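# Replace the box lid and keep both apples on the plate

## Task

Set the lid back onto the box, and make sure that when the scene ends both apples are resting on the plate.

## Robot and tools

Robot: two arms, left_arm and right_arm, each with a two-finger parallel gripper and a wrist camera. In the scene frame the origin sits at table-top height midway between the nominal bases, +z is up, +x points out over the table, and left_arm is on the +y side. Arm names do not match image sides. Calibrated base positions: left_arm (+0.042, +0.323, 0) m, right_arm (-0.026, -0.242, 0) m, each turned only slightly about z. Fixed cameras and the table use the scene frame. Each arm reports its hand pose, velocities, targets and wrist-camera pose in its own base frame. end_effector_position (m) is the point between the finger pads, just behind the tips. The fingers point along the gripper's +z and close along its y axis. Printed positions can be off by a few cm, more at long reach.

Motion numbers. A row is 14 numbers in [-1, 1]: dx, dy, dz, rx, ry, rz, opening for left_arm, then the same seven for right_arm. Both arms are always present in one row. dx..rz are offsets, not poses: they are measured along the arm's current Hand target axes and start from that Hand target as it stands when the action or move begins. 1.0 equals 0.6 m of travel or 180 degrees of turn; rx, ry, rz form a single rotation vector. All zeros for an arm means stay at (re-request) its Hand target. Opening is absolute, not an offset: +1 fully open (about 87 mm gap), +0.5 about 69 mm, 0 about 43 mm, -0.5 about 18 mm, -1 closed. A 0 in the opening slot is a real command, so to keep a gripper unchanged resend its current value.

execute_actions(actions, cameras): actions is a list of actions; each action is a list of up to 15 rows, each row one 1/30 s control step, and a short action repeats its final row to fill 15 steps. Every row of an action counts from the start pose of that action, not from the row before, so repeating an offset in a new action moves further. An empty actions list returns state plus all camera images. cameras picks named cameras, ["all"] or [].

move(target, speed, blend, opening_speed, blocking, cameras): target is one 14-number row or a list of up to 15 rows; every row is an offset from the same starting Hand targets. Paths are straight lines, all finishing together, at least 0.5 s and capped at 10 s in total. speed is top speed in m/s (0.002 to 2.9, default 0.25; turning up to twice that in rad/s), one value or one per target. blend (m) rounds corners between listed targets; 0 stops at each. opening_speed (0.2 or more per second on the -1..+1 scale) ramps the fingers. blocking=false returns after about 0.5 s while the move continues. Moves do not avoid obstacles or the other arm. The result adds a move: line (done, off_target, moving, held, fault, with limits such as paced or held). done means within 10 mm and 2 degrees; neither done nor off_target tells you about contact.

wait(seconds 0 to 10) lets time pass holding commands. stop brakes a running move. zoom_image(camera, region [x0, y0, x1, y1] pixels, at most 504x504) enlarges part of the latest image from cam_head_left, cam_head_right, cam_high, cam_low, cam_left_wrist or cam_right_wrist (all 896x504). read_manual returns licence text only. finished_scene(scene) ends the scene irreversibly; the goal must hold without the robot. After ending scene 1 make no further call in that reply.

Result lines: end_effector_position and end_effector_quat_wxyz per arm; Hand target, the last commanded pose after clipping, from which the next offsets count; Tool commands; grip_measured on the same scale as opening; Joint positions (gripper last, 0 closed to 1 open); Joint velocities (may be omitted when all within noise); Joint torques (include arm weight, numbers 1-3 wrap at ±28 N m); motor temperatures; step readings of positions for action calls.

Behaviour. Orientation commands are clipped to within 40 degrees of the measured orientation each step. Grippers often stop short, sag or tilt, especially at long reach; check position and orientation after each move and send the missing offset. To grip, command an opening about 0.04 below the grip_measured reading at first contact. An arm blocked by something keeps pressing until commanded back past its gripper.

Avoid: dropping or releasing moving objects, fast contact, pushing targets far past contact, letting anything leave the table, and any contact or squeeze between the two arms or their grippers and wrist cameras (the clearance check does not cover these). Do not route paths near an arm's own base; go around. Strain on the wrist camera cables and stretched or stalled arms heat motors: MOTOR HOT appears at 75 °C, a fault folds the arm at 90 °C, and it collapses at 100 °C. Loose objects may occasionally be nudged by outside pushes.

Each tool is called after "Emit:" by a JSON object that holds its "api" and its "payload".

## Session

Emit:
{"api": "execute_actions", "payload": {"actions": []}}

Scene clock: 0.00 s.
left_arm: end_effector_position=(+0.3177, -0.0393, +0.1955) grip_measured=+1.000 end_effector_quat_wxyz=(+0.586, +0.006, +0.796, +0.151) | right_arm: end_effector_position=(+0.3129, +0.0196, +0.1513) grip_measured=+0.986 end_effector_quat_wxyz=(+0.618, +0.280, +0.734, -0.007)
Joint positions: left_arm=[-0.486 0.957 0.628 -0.028 -0.699 0.025 1] | right_arm=[0.394 0.907 0.397 0.185 0.743 0.576 0.993]
Joint velocities: within noise
Joint torques (N m): no reading
Motor temperatures (°C): left_arm=[30 32 45 41 32 34 31] | right_arm=[35 45 43 30 32 32 33]
Heat: left arm: 45 °C; right arm: 45 °C.
Hand target: left_arm +0.3196, -0.0402, +0.2035; +0.595, +0.001, +0.790, +0.147 | right_arm +0.3141, +0.0202, +0.1553; +0.621, +0.281, +0.732, -0.004
Tool commands: left_gripper/opening=+1.0 right_gripper/opening=+1.0
camera_calibration:
cam_left_wrist: T_world_to_cam=[[0.104381, -0.969226, -0.222945, -0.0327128], [-0.873537, 0.0178152, -0.486431, 0.410908], [0.475434, 0.245525, -0.844796, 0.168237], [0, 0, 0, 1]] pos_world=[0.282372, -0.0803329, 0.334711]
cam_right_wrist: T_world_to_cam=[[-0.416699, -0.82866, -0.373744, 0.205434], [-0.697647, 0.555101, -0.452936, 0.304353], [0.582796, 0.0720032, -0.809423, 0.0808762], [0, 0, 0, 1]] pos_world=[0.250801, -0.00453527, 0.280095]

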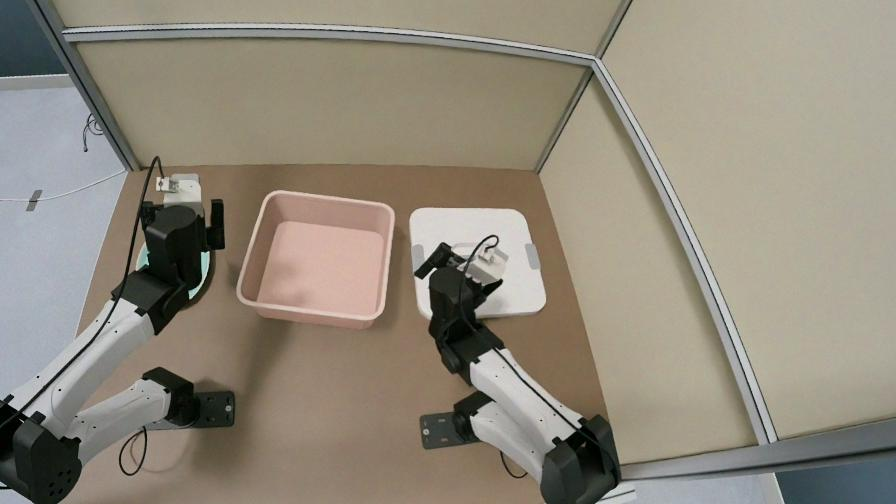

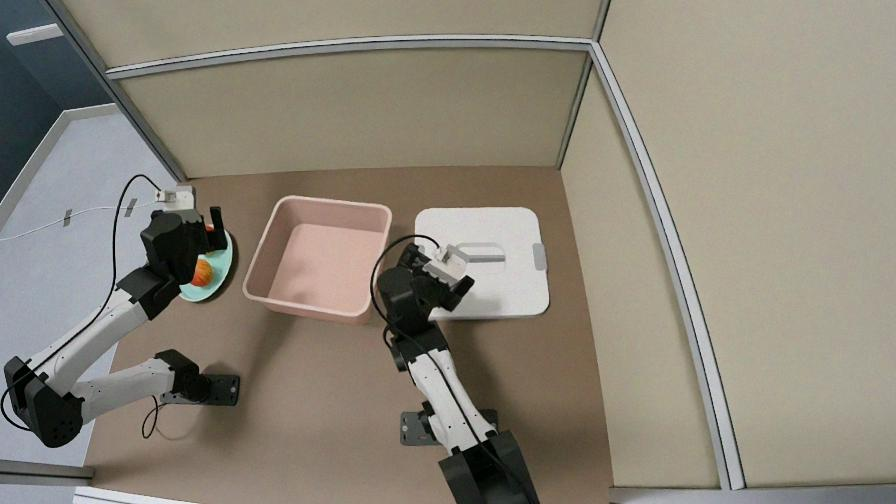

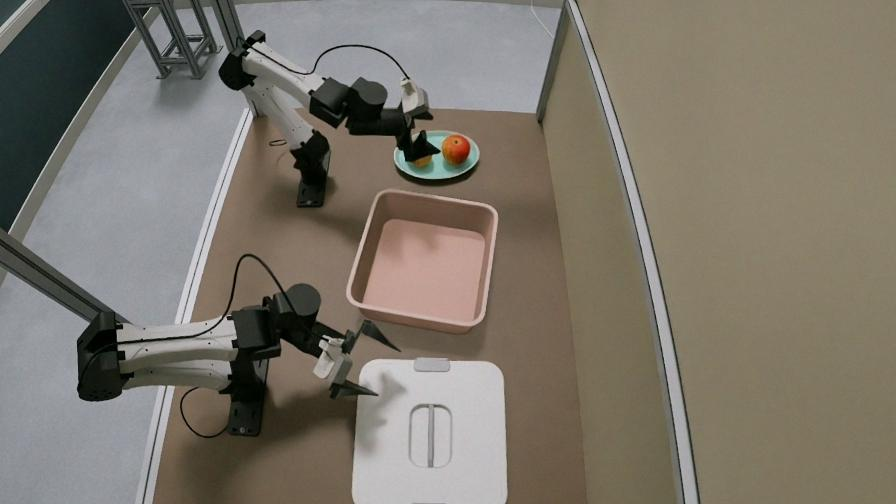

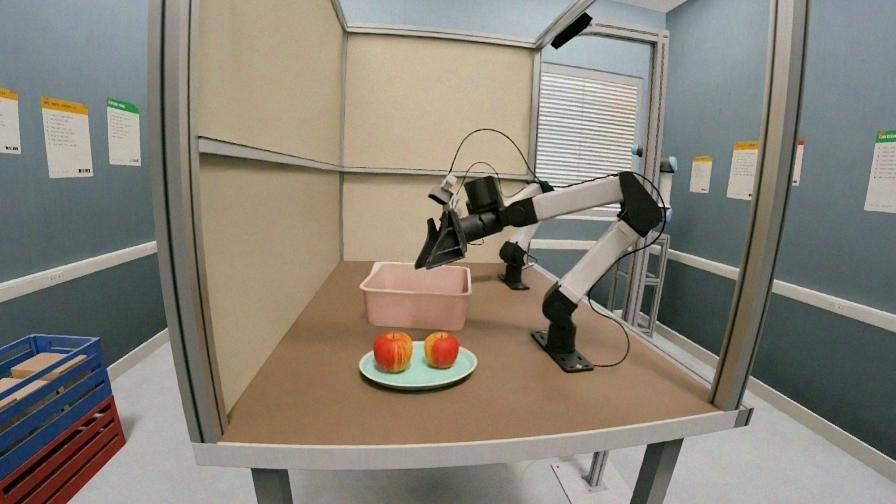

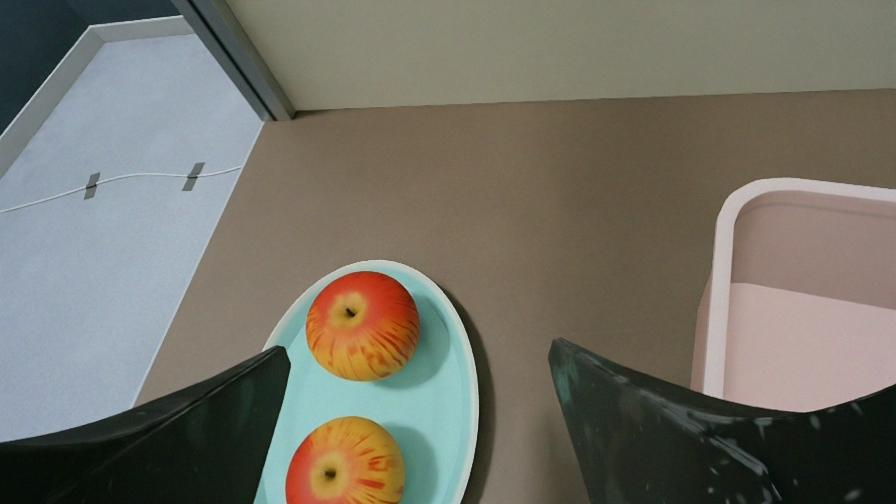

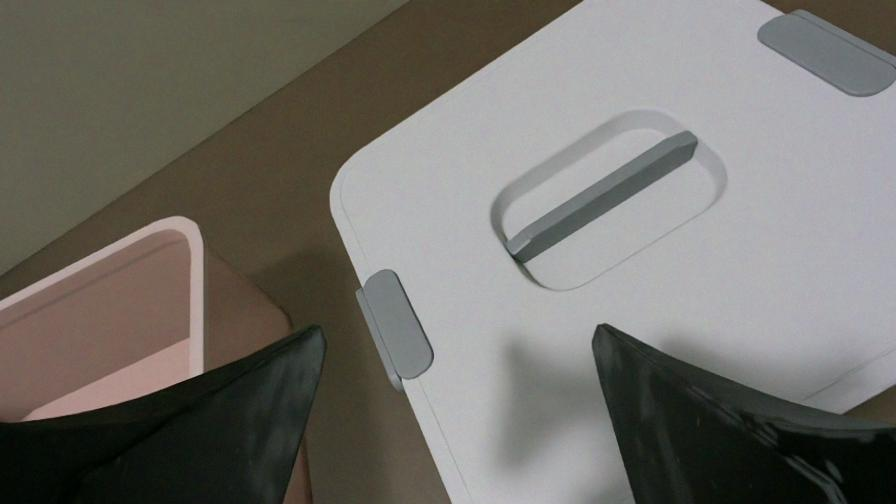

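Emit:
{"api": "move", "payload": {"target": [-0.039,0.185,-0.013,0,0,0,1,0.043,-0.139,0.238,-0.363,0.368,-0.593,0], "speed": 0.6, "cameras": ["cam_right_wrist","cam_high"]}}

Scene clock: 106.23 s.
left_arm: end_effector_position=(+0.2994, +0.0602, +0.2380) grip_measured=+1.000 end_effector_quat_wxyz=(+0.582, -0.005, +0.800, +0.146) | right_arm: end_effector_position=(+0.4054, -0.0891, +0.0702) grip_measured=+0.000 end_effector_quat_wxyz=(-0.011, +0.690, -0.724, -0.001)
Joint positions: left_arm=[0.077 0.776 0.729 -0.241 -0.167 0.19 1] | right_arm=[-0.124 2.11 1.791 -1.24 -0.017 -1.647 0.5]
Joint torques (N m): left_arm=[0.95 -2.04 10.22 1.55 0.03 0.23] | right_arm=[0.83 -8.47 8.09 -0.04 0.13 -0.15]
Motor temperatures (°C): left_arm=[30 32 49 46 31 34 31] | right_arm=[35 42 48 36 32 32 32]
Heat: left arm: 49 °C; right arm: 48 °C.
Hand target: left_arm +0.2999, +0.0601, +0.2533; +0.595, +0.001, +0.790, +0.147 | right_arm +0.4071, -0.0901, +0.0705; -0.001, +0.697, -0.717, +0.001
Off the commanded pose: left_arm 0.015 m, 2 deg | right_arm 0.002 m, 2 deg.
move: off_target (left_arm)
camera_calibration:
cam_right_wrist: T_world_to_cam=[[0.996079, -0.0882275, 0.00647018, -0.409802], [-0.0666552, -0.700417, 0.710615, -0.0569433], [-0.058164, -0.70826, -0.703552, 0.152058], [0, 0, 0, 1]] pos_world=[0.413244, 0.0316568, 0.150097]
Images, in order (width x height): cam_high 896x504, cam_right_wrist 896x504.

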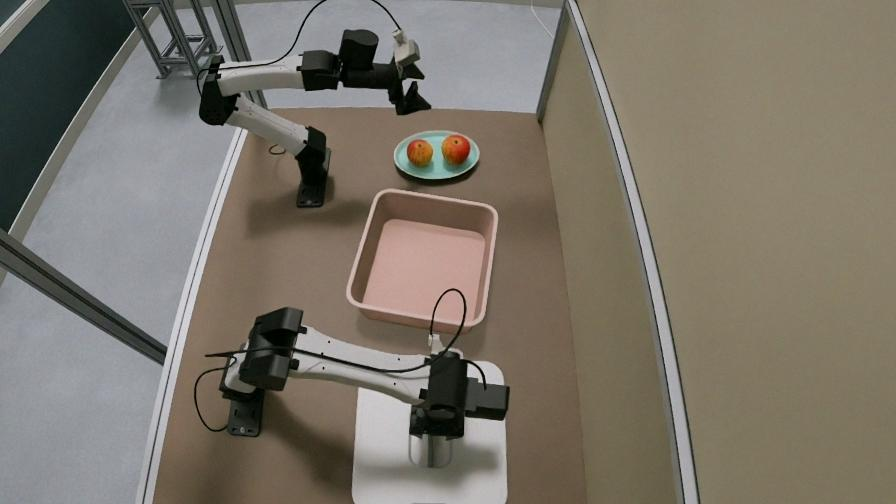

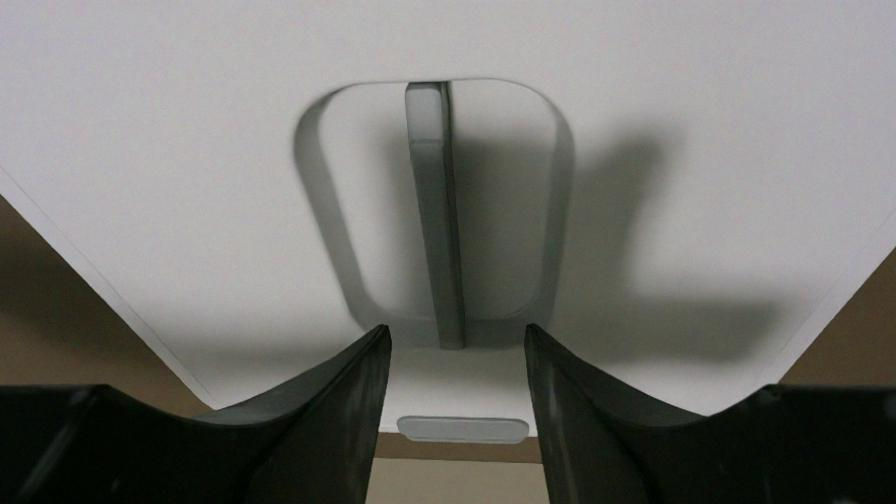

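Emit:
{"api": "move", "payload": {"target": [[0,0,0,0,0,0,1,0,-0.007,0.083,0,0,-0.011,0],[0,0,0,0,0,0,1,0,-0.007,0.083,0,0,-0.011,-1],[0,0,0,0,0,0,1,0,-0.007,-0.17,0,0,-0.011,-1],[0,0,0,0,0,0,1,-0.632,0.065,-0.17,0,0,0.047,-1]], "speed": [0.12,0.2,0.25,0.35], "opening_speed": 1.2, "blend": [0,0,0.05,0], "cameras": ["all"]}}

Emit:
{"api": "zoom_image", "payload": {"camera": "cam_low", "region": [340, 200, 520, 340]}}

Emit:
{"api": "zoom_image", "payload": {"camera": "cam_high", "region": [320, 150, 530, 360]}}

Scene clock: 153.57 s.
left_arm: end_effector_position=(+0.2994, +0.0602, +0.2380) grip_measured=+1.000 end_effector_quat_wxyz=(+0.582, -0.005, +0.800, +0.146) | right_arm: end_effector_position=(+0.3737, +0.2904, +0.1666) grip_measured=-0.703 end_effector_quat_wxyz=(+0.138, -0.655, +0.743, -0.003)
Joint positions: left_arm=[0.077 0.776 0.729 -0.241 -0.167 0.19 1] | right_arm=[0.721 2.389 2.649 -1.553 0.005 -0.725 0.149]
Joint torques (N m): left_arm=[0.99 -2.06 10.24 1.57 0.07 0.24] | right_arm=[0.12 -10.84 8.47 0.66 0.15 0.16]
Motor temperatures (°C): left_arm=[30 32 51 46 31 34 31] | right_arm=[35 49 48 32 32 32 32]
Heat: left arm: 51 °C; right arm: 49 °C.
Hand target: left_arm +0.2998, +0.0601, +0.2533; +0.595, +0.001, +0.790, +0.147 | right_arm +0.3785, +0.2899, +0.1724; +0.001, -0.642, +0.766, -0.001
Off the commanded pose: left_arm 0.015 m, 2 deg | right_arm 0.008 m, 16 deg.
joint sent to its limit (right arm) — joint 4 (wrist pitch), lower limit. The joint targets are off in orientation, not in position.
move: off_target (left_arm, right_arm)
camera_calibration:
cam_left_wrist: T_world_to_cam=[[0.114244, -0.972796, -0.201533, 0.067232], [-0.877251, -0.00357844, -0.480019, 0.414783], [0.466239, 0.231634, -0.853795, 0.194183], [0, 0, 0, 1]] pos_world=[0.265652, 0.021908, 0.378445]
cam_right_wrist: T_world_to_cam=[[0.968726, -0.18021, 0.17057, -0.335801], [-0.245388, -0.797727, 0.550832, 0.259995], [0.0368033, -0.575461, -0.817001, 0.431667], [0, 0, 0, 1]] pos_world=[0.373212, 0.395298, 0.266737]

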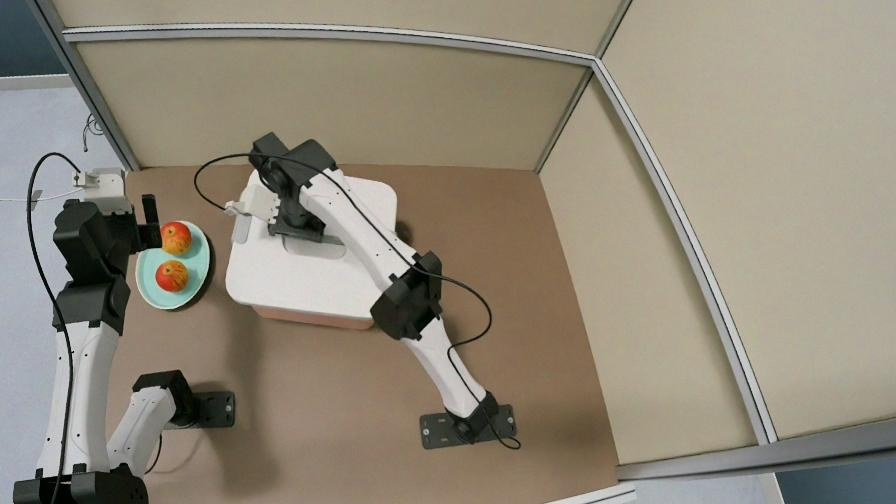

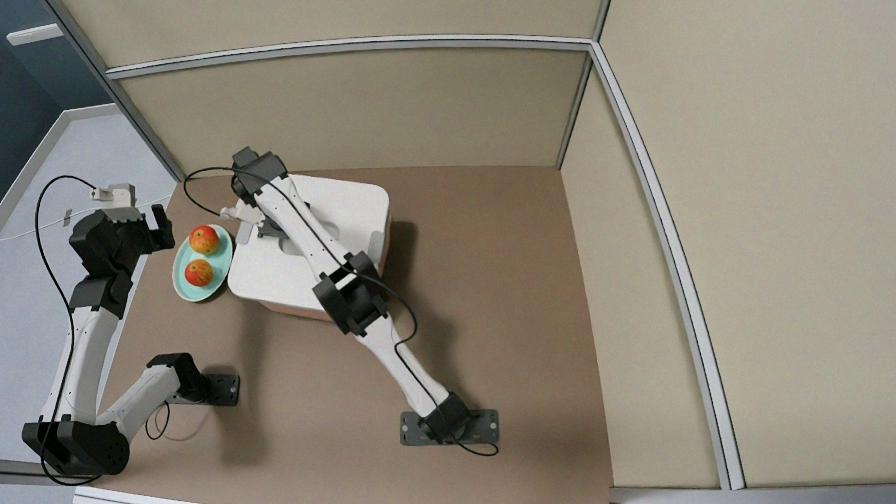

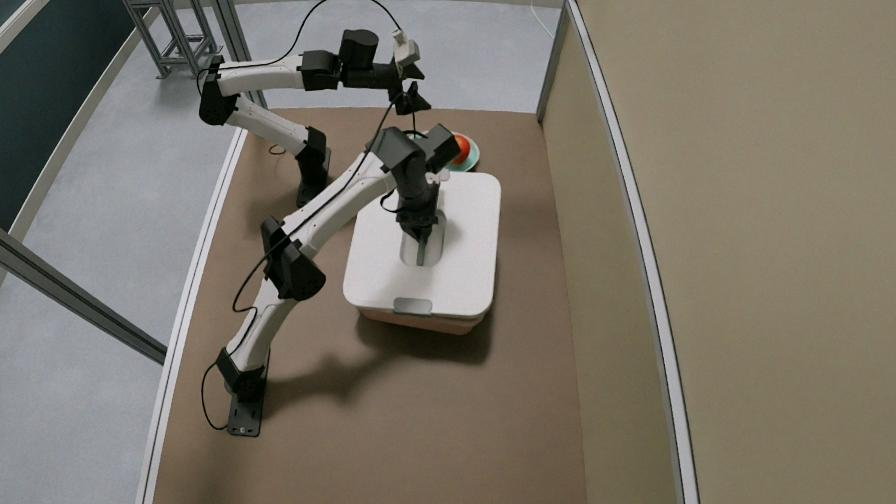

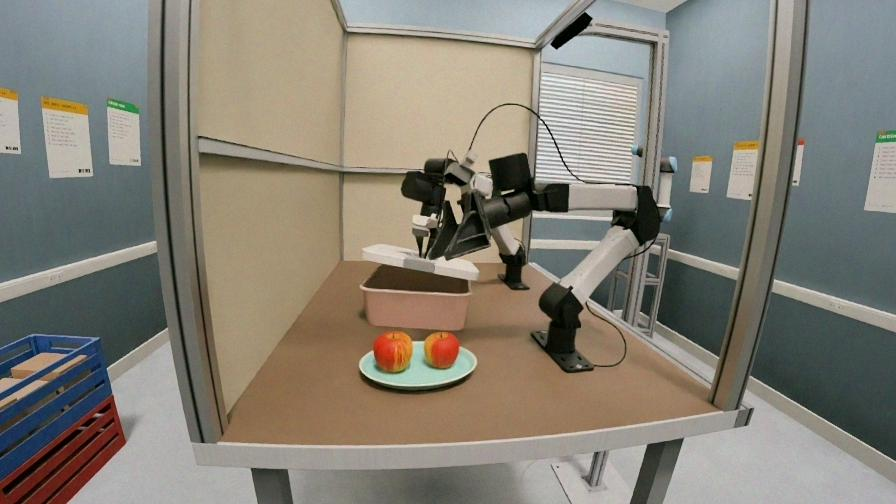

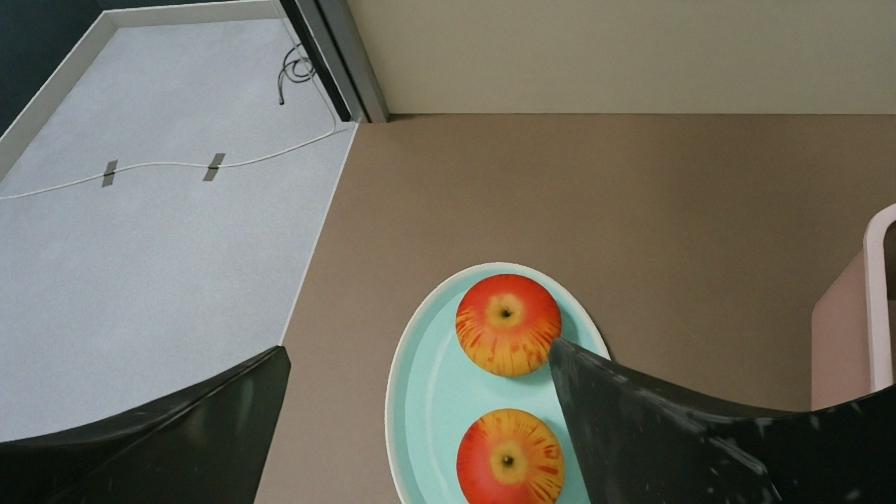

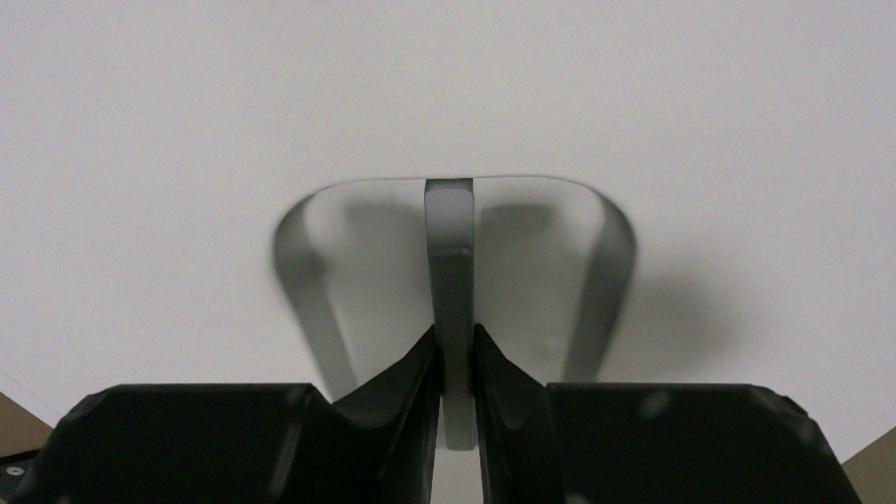

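Scaled by 2.800.

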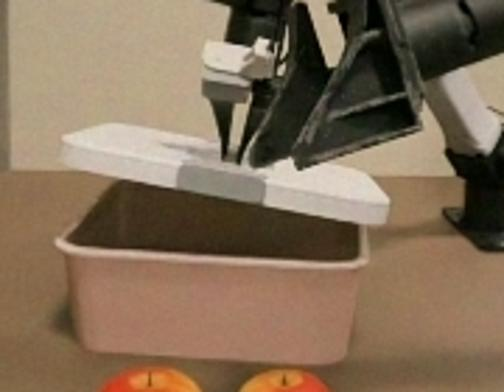

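Scaled by 2.400.

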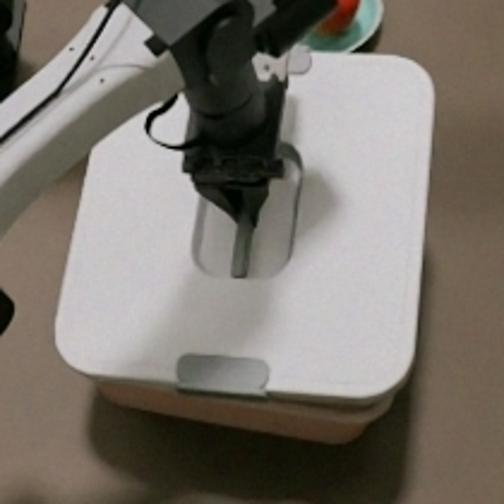

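Emit:
{"api": "move", "payload": {"target": [0,0,0,0,0,0,1,0.003,-0.011,0.085,0,0,0,-1], "speed": 0.1, "cameras": ["cam_low","cam_high","cam_head_left","cam_head_right"]}}

Emit:
{"api": "zoom_image", "payload": {"camera": "cam_low", "region": [340, 200, 520, 340]}}

Emit:
{"api": "zoom_image", "payload": {"camera": "cam_high", "region": [320, 150, 530, 360]}}

Emit:
{"api": "zoom_image", "payload": {"camera": "cam_head_right", "region": [210, 150, 420, 350]}}

Scene clock: 212.30 s.
left_arm: end_effector_position=(+0.2994, +0.0602, +0.2380) grip_measured=+1.000 end_effector_quat_wxyz=(+0.582, -0.005, +0.800, +0.146) | right_arm: end_effector_position=(+0.3783, +0.2868, +0.1205) grip_measured=-0.701 end_effector_quat_wxyz=(+0.085, -0.652, +0.753, -0.003)
Joint positions: left_arm=[0.077 0.776 0.729 -0.241 -0.167 0.19 1] | right_arm=[0.708 2.49 2.649 -1.559 0.005 -0.72 0.149]
Joint torques (N m): left_arm=[0.91 -2.07 10.24 1.56 0.04 0.24] | right_arm=[-0.16 -10.77 8.23 0.52 0.08 0.09]
Motor temperatures (°C): left_arm=[30 32 52 46 31 34 31] | right_arm=[35 61 47 32 32 32 33]
Heat: left arm: 52 °C; right arm: 61 °C.
Hand target: left_arm +0.2998, +0.0601, +0.2533; +0.595, +0.001, +0.790, +0.147 | right_arm +0.3847, +0.2870, +0.1214; +0.001, -0.642, +0.766, -0.001
Off the commanded pose: left_arm 0.015 m, 2 deg | right_arm 0.006 m, 10 deg.
joint read past its limit (right arm) — joint 4 (wrist pitch), lower limit.
joint sent to its limit (right arm) — joint 4 (wrist pitch), lower limit. The joint targets are off in orientation, not in position.
move: off_target (left_arm, right_arm)
Images, in order (width x height): cam_head_left 896x504, cam_head_right 896x504, cam_high 896x504, cam_low 896x504.

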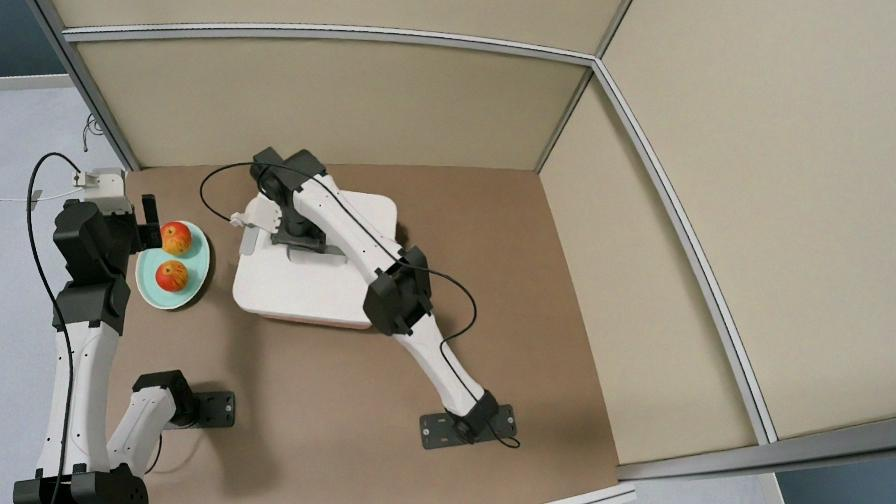

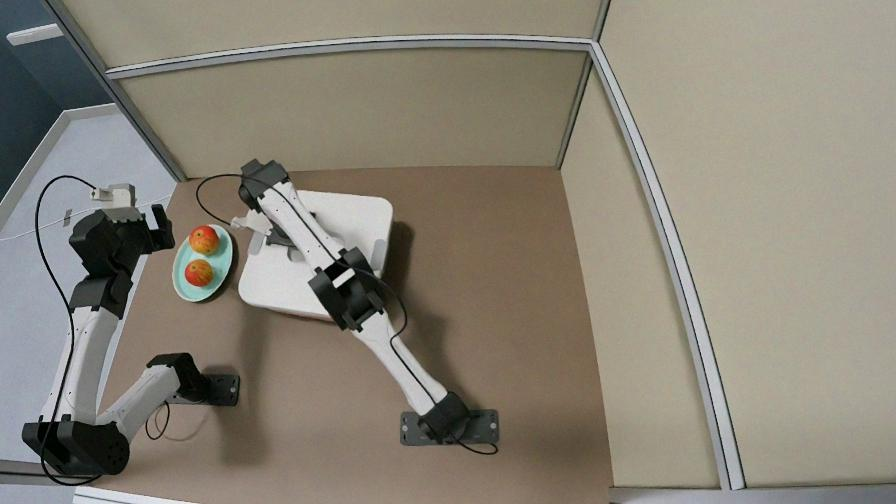

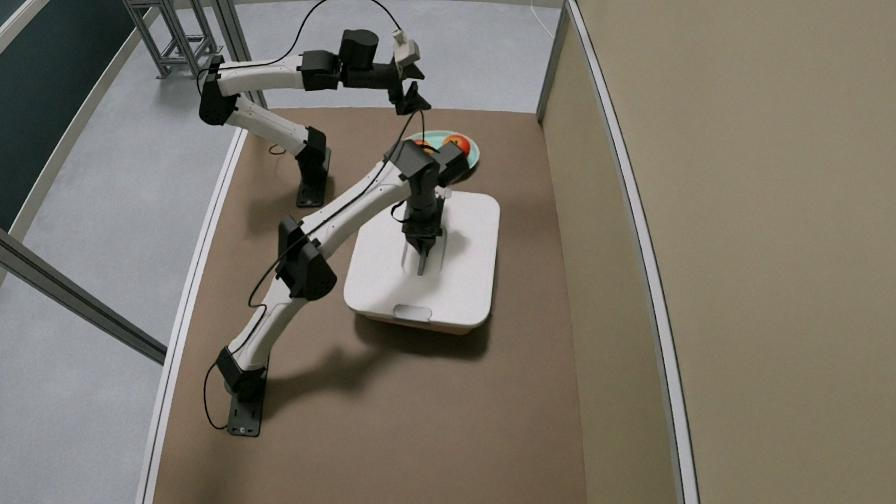

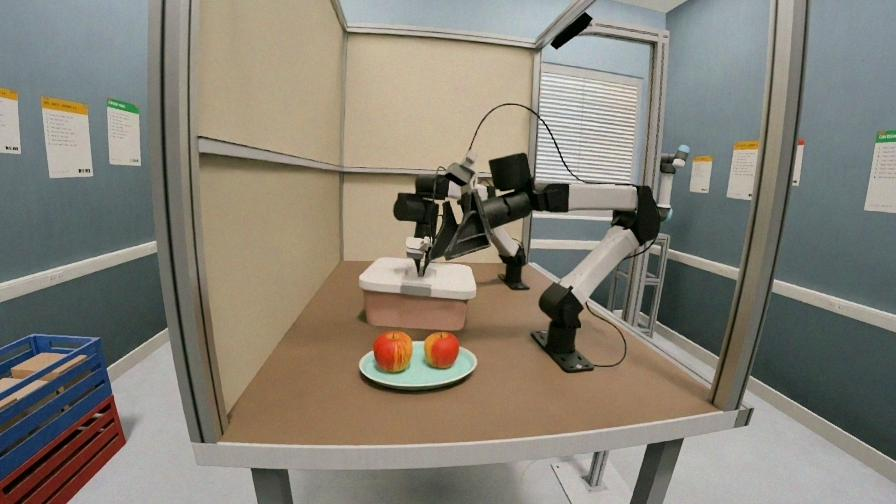

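Scaled by 2.800.

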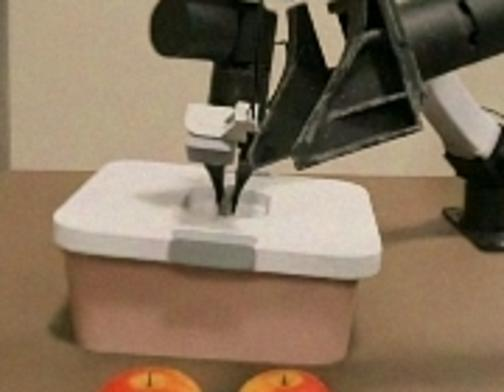

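Scaled by 2.400.

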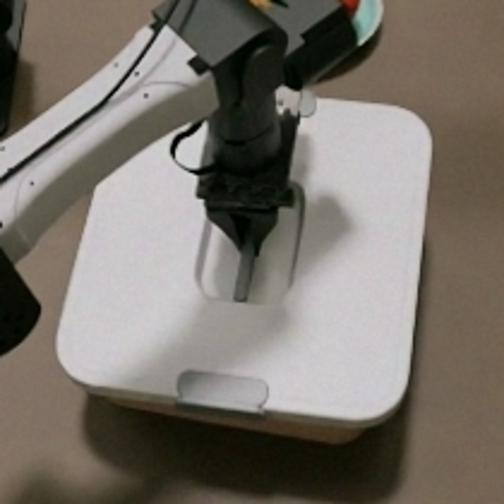

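Scaled by 2.400.

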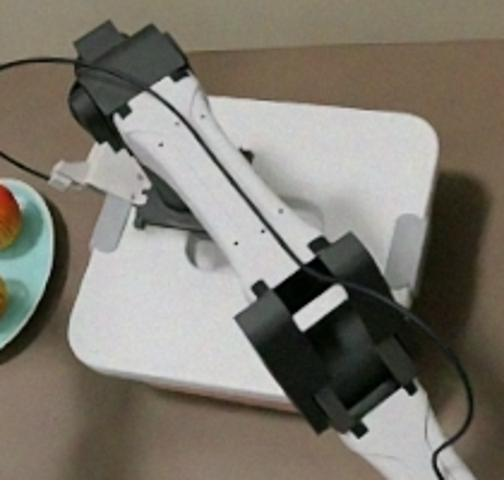

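Emit:
{"api": "move", "payload": {"target": [0,0,0,0,0,0,1,-0.006,-0.004,0.033,0,0,0.006,-1], "speed": 0.1, "cameras": ["cam_low","cam_high"]}}

Emit:
{"api": "zoom_image", "payload": {"camera": "cam_low", "region": [340, 200, 520, 340]}}

Emit:
{"api": "zoom_image", "payload": {"camera": "cam_high", "region": [320, 150, 530, 360]}}

Scene clock: 250.57 s.
left_arm: end_effector_position=(+0.2994, +0.0602, +0.2380) grip_measured=+1.000 end_effector_quat_wxyz=(+0.582, -0.005, +0.800, +0.146) | right_arm: end_effector_position=(+0.3789, +0.2871, +0.1178) grip_measured=-0.701 end_effector_quat_wxyz=(+0.081, -0.649, +0.757, -0.004)
Joint positions: left_arm=[0.077 0.776 0.729 -0.241 -0.167 0.19 1] | right_arm=[0.708 2.519 2.693 -1.583 0.007 -0.71 0.149]
Joint torques (N m): left_arm=[0.92 -2.04 10.19 1.58 0.04 0.23] | right_arm=[-0.23 -8.62 6.8 0.77 0.07 0.13]
Motor temperatures (°C): left_arm=[30 32 52 47 31 34 31] | right_arm=[35 63 48 32 32 32 33]
Heat: left arm: 52 °C; right arm: 63 °C.
Hand target: left_arm +0.2998, +0.0601, +0.2533; +0.595, +0.001, +0.790, +0.147 | right_arm +0.3878, +0.2901, +0.1017; +0.001, -0.635, +0.772, -0.001
Off the commanded pose: left_arm 0.015 m, 2 deg | right_arm 0.019 m, 10 deg.
joint read past its limit (right arm) — joint 4 (wrist pitch), lower limit.
joint sent to its limit (right arm) — joint 4 (wrist pitch), lower limit. The joint targets are off in orientation, not in position.
move: off_target (left_arm, right_arm)
Images, in order (width x height): cam_high 896x504, cam_low 896x504.

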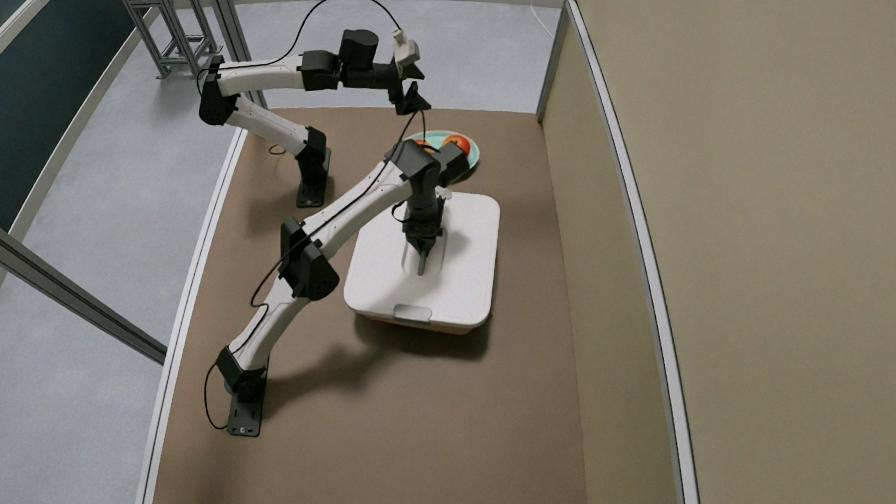

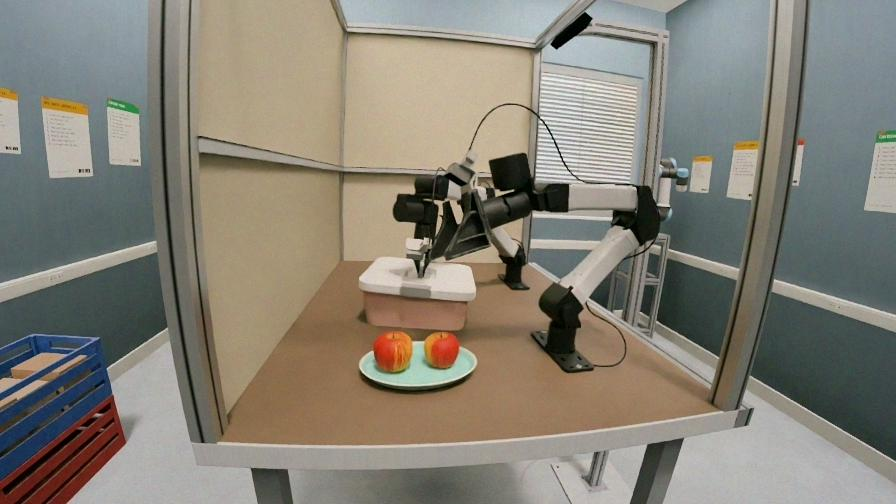

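Scaled by 2.800.

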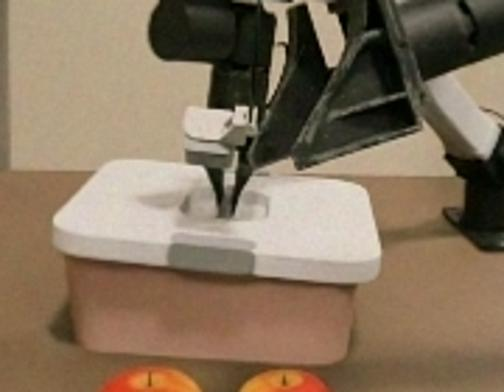

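Scaled by 2.400.

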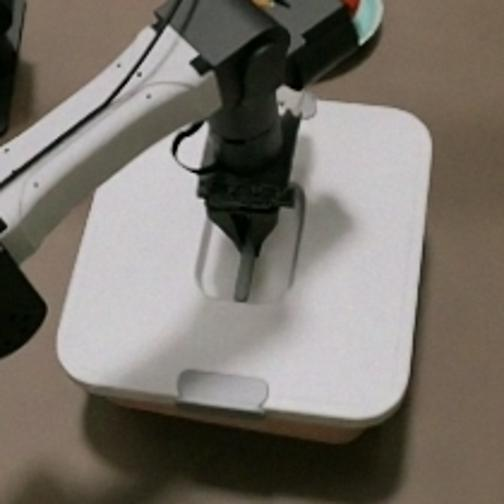

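Emit:
{"api": "move", "payload": {"target": [[0,0,0,0,0,0,1,0.003,0.01,-0.022,0,0,0,-1],[0,0,0,0,0,0,1,0.003,0.01,-0.022,0,0,0,-0.4],[0,0,0,0,0,0,1,0.003,0.01,-0.11,0,0,0,-0.4],[0,0,0,0,0,0,1,0.265,0.055,-0.11,0,0,0,-1]], "speed": 0.25, "blend": [0,0,0.03,0], "cameras": ["cam_low","cam_high","cam_head_left","cam_right_wrist"]}}

Emit:
{"api": "zoom_image", "payload": {"camera": "cam_low", "region": [340, 200, 520, 340]}}

Emit:
{"api": "zoom_image", "payload": {"camera": "cam_high", "region": [320, 150, 530, 360]}}

Emit:
{"api": "zoom_image", "payload": {"camera": "cam_head_left", "region": [200, 150, 450, 350]}}

Scene clock: 284.27 s.
left_arm: end_effector_position=(+0.2994, +0.0602, +0.2380) grip_measured=+1.000 end_effector_quat_wxyz=(+0.582, -0.005, +0.800, +0.146) | right_arm: end_effector_position=(+0.3263, +0.1402, +0.1601) grip_measured=-1.000 end_effector_quat_wxyz=(+0.001, -0.630, +0.776, -0.007)
Joint positions: left_arm=[0.077 0.776 0.729 -0.241 -0.167 0.19 1] | right_arm=[0.501 2.018 2.009 -1.558 0.013 -0.863 0]
Joint torques (N m): left_arm=[0.9 -2.04 10.24 1.55 0.05 0.25] | right_arm=[0.36 -11.08 5.14 0.21 -0.06 -0.15]
Motor temperatures (°C): left_arm=[30 32 52 47 31 33 31] | right_arm=[35 58 46 32 32 32 33]
Heat: left arm: 52 °C; right arm: 58 °C.
Hand target: left_arm +0.2998, +0.0601, +0.2533; +0.595, +0.001, +0.790, +0.147 | right_arm +0.3245, +0.1405, +0.1676; +0.001, -0.635, +0.772, +0.000
Off the commanded pose: left_arm 0.015 m, 2 deg | right_arm 0.008 m, 1 deg.
joint read past its limit (right arm) — joint 4 (wrist pitch), lower limit.
joint sent to its limit (right arm) — joint 4 (wrist pitch), lower limit. The joint targets still meet the commanded pose.
move: off_target (left_arm); target 2's new opening was sent with right_arm's hand 0.005 m and 9 deg from that target
camera_calibration:
cam_right_wrist: T_world_to_cam=[[0.9696, -0.244659, 0.00431038, -0.280459], [-0.170965, -0.664733, 0.727256, 0.0608976], [-0.175064, -0.705884, -0.686353, 0.408161], [0, 0, 0, 1]] pos_world=[0.353798, 0.259978, 0.237063]
Images, in order (width x height): cam_head_left 896x504, cam_high 896x504, cam_low 896x504, cam_right_wrist 896x504.

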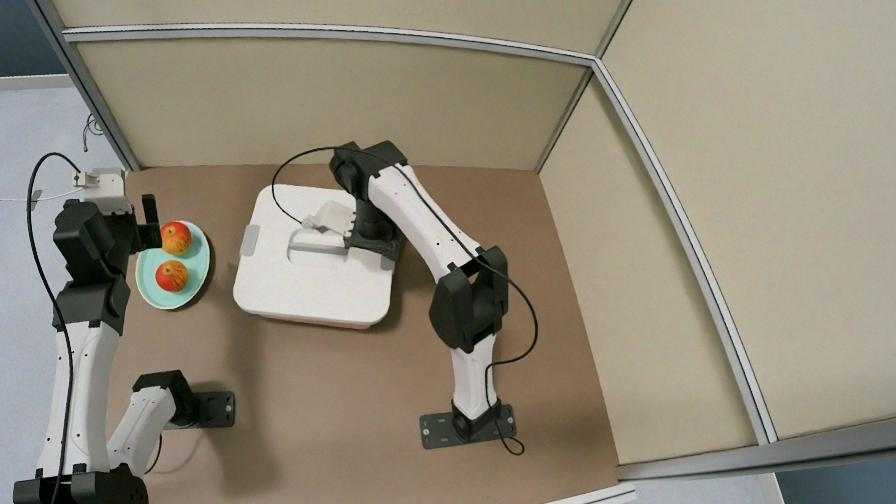

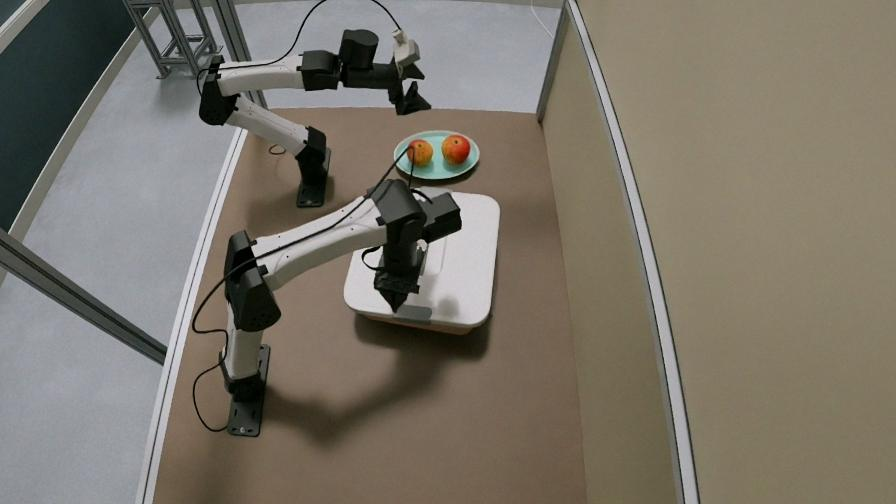

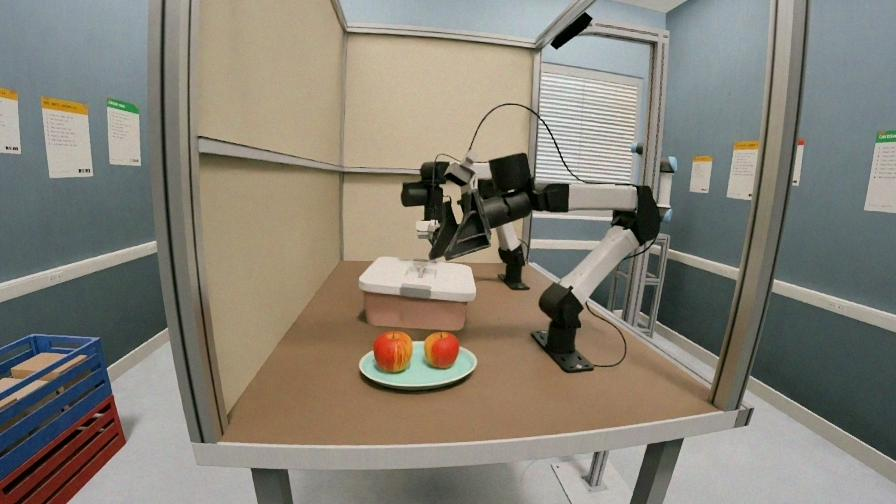

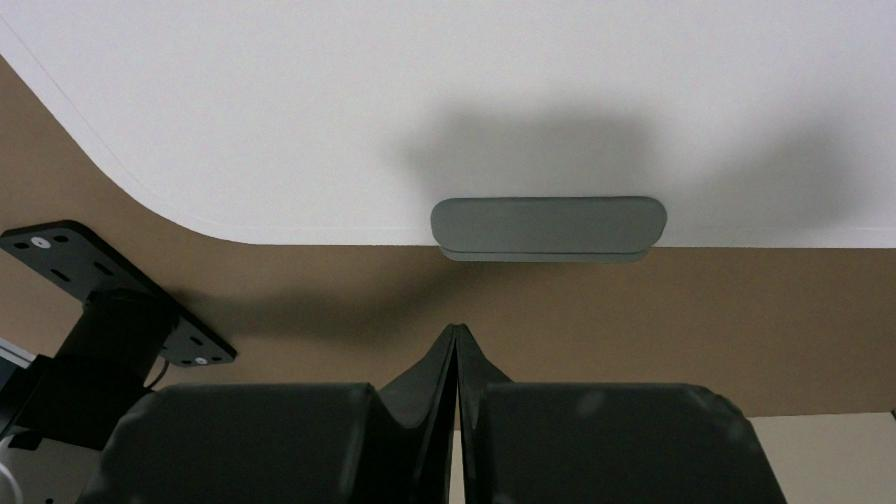

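Scaled by 2.800.

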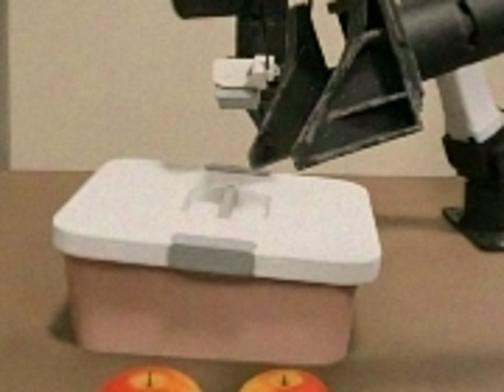

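Scaled by 2.400.

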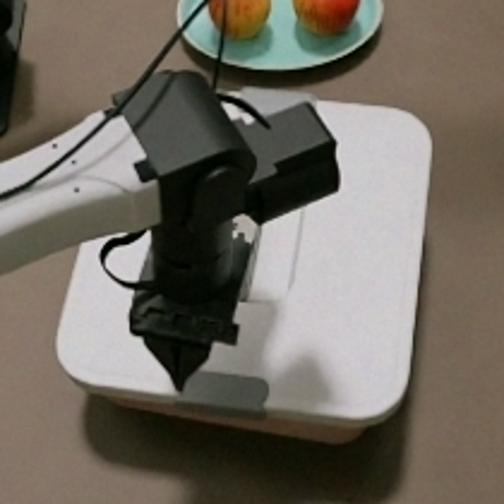

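Scaled by 2.016.

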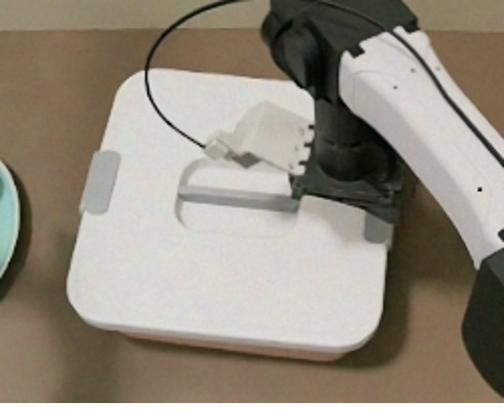

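Emit:
{"api": "move", "payload": {"target": [[0,0,0,0,0,0,1,-0.271,-0.21,0,0,0,0,-1],[0,0,0,0,0,0,1,-0.271,-0.21,0.1,0,0,0,-1]], "speed": [0.35,0.08], "cameras": ["cam_low","cam_high"]}}

Emit:
{"api": "zoom_image", "payload": {"camera": "cam_low", "region": [340, 200, 520, 340]}}

Scene clock: 306.77 s.
left_arm: end_effector_position=(+0.2994, +0.0602, +0.2380) grip_measured=+1.000 end_effector_quat_wxyz=(+0.582, -0.005, +0.800, +0.146) | right_arm: end_effector_position=(+0.4772, +0.2741, +0.1287) grip_measured=-1.000 end_effector_quat_wxyz=(+0.211, -0.644, +0.735, -0.037)
Joint positions: left_arm=[0.077 0.776 0.729 -0.241 -0.167 0.19 1] | right_arm=[0.584 2.61 2.861 -1.391 0.017 -0.858 0]
Joint torques (N m): left_arm=[0.98 -2.06 10.24 1.57 0.05 0.23] | right_arm=[0.47 -9.01 6.52 0.96 0.04 0.11]
Motor temperatures (°C): left_arm=[30 31 52 47 31 33 30] | right_arm=[35 62 46 31 32 32 33]
Heat: left arm: 52 °C; right arm: 62 °C.
Hand target: left_arm +0.2998, +0.0601, +0.2533; +0.595, +0.001, +0.790, +0.147 | right_arm +0.4796, +0.2757, +0.1078; +0.001, -0.635, +0.772, +0.000
Off the commanded pose: left_arm 0.015 m, 2 deg | right_arm 0.021 m, 25 deg.
elbow stopped short (right arm): the move would have taken joint 3 (elbow) straighter than the controller allows.
move: off_target (left_arm, right_arm)
Images, in order (width x height): cam_high 896x504, cam_low 896x504.

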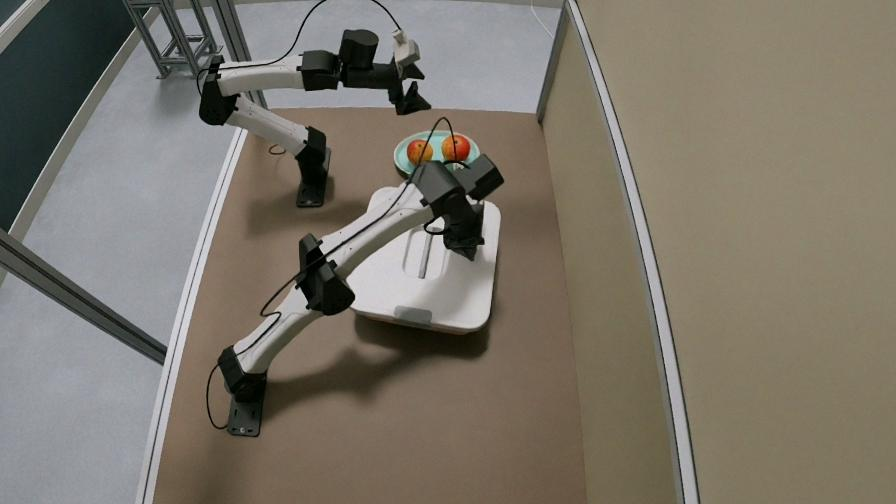

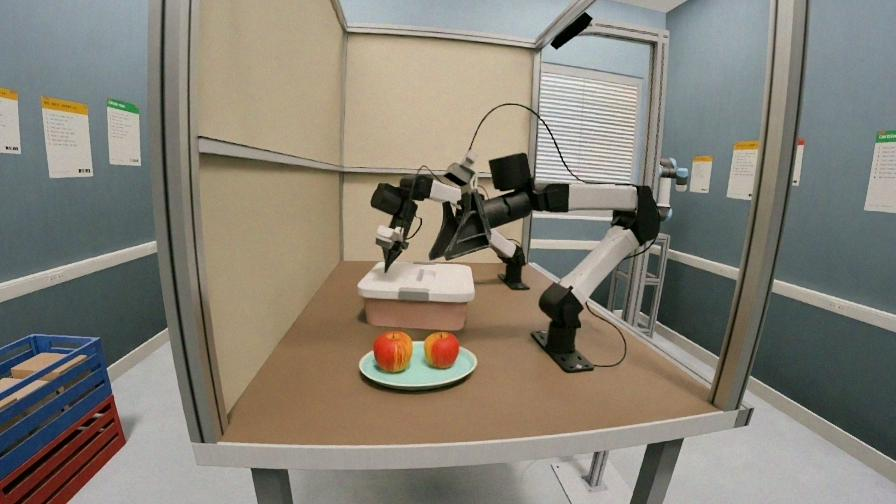

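Scaled by 2.800.

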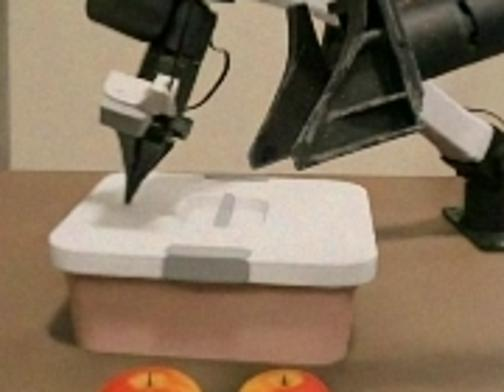

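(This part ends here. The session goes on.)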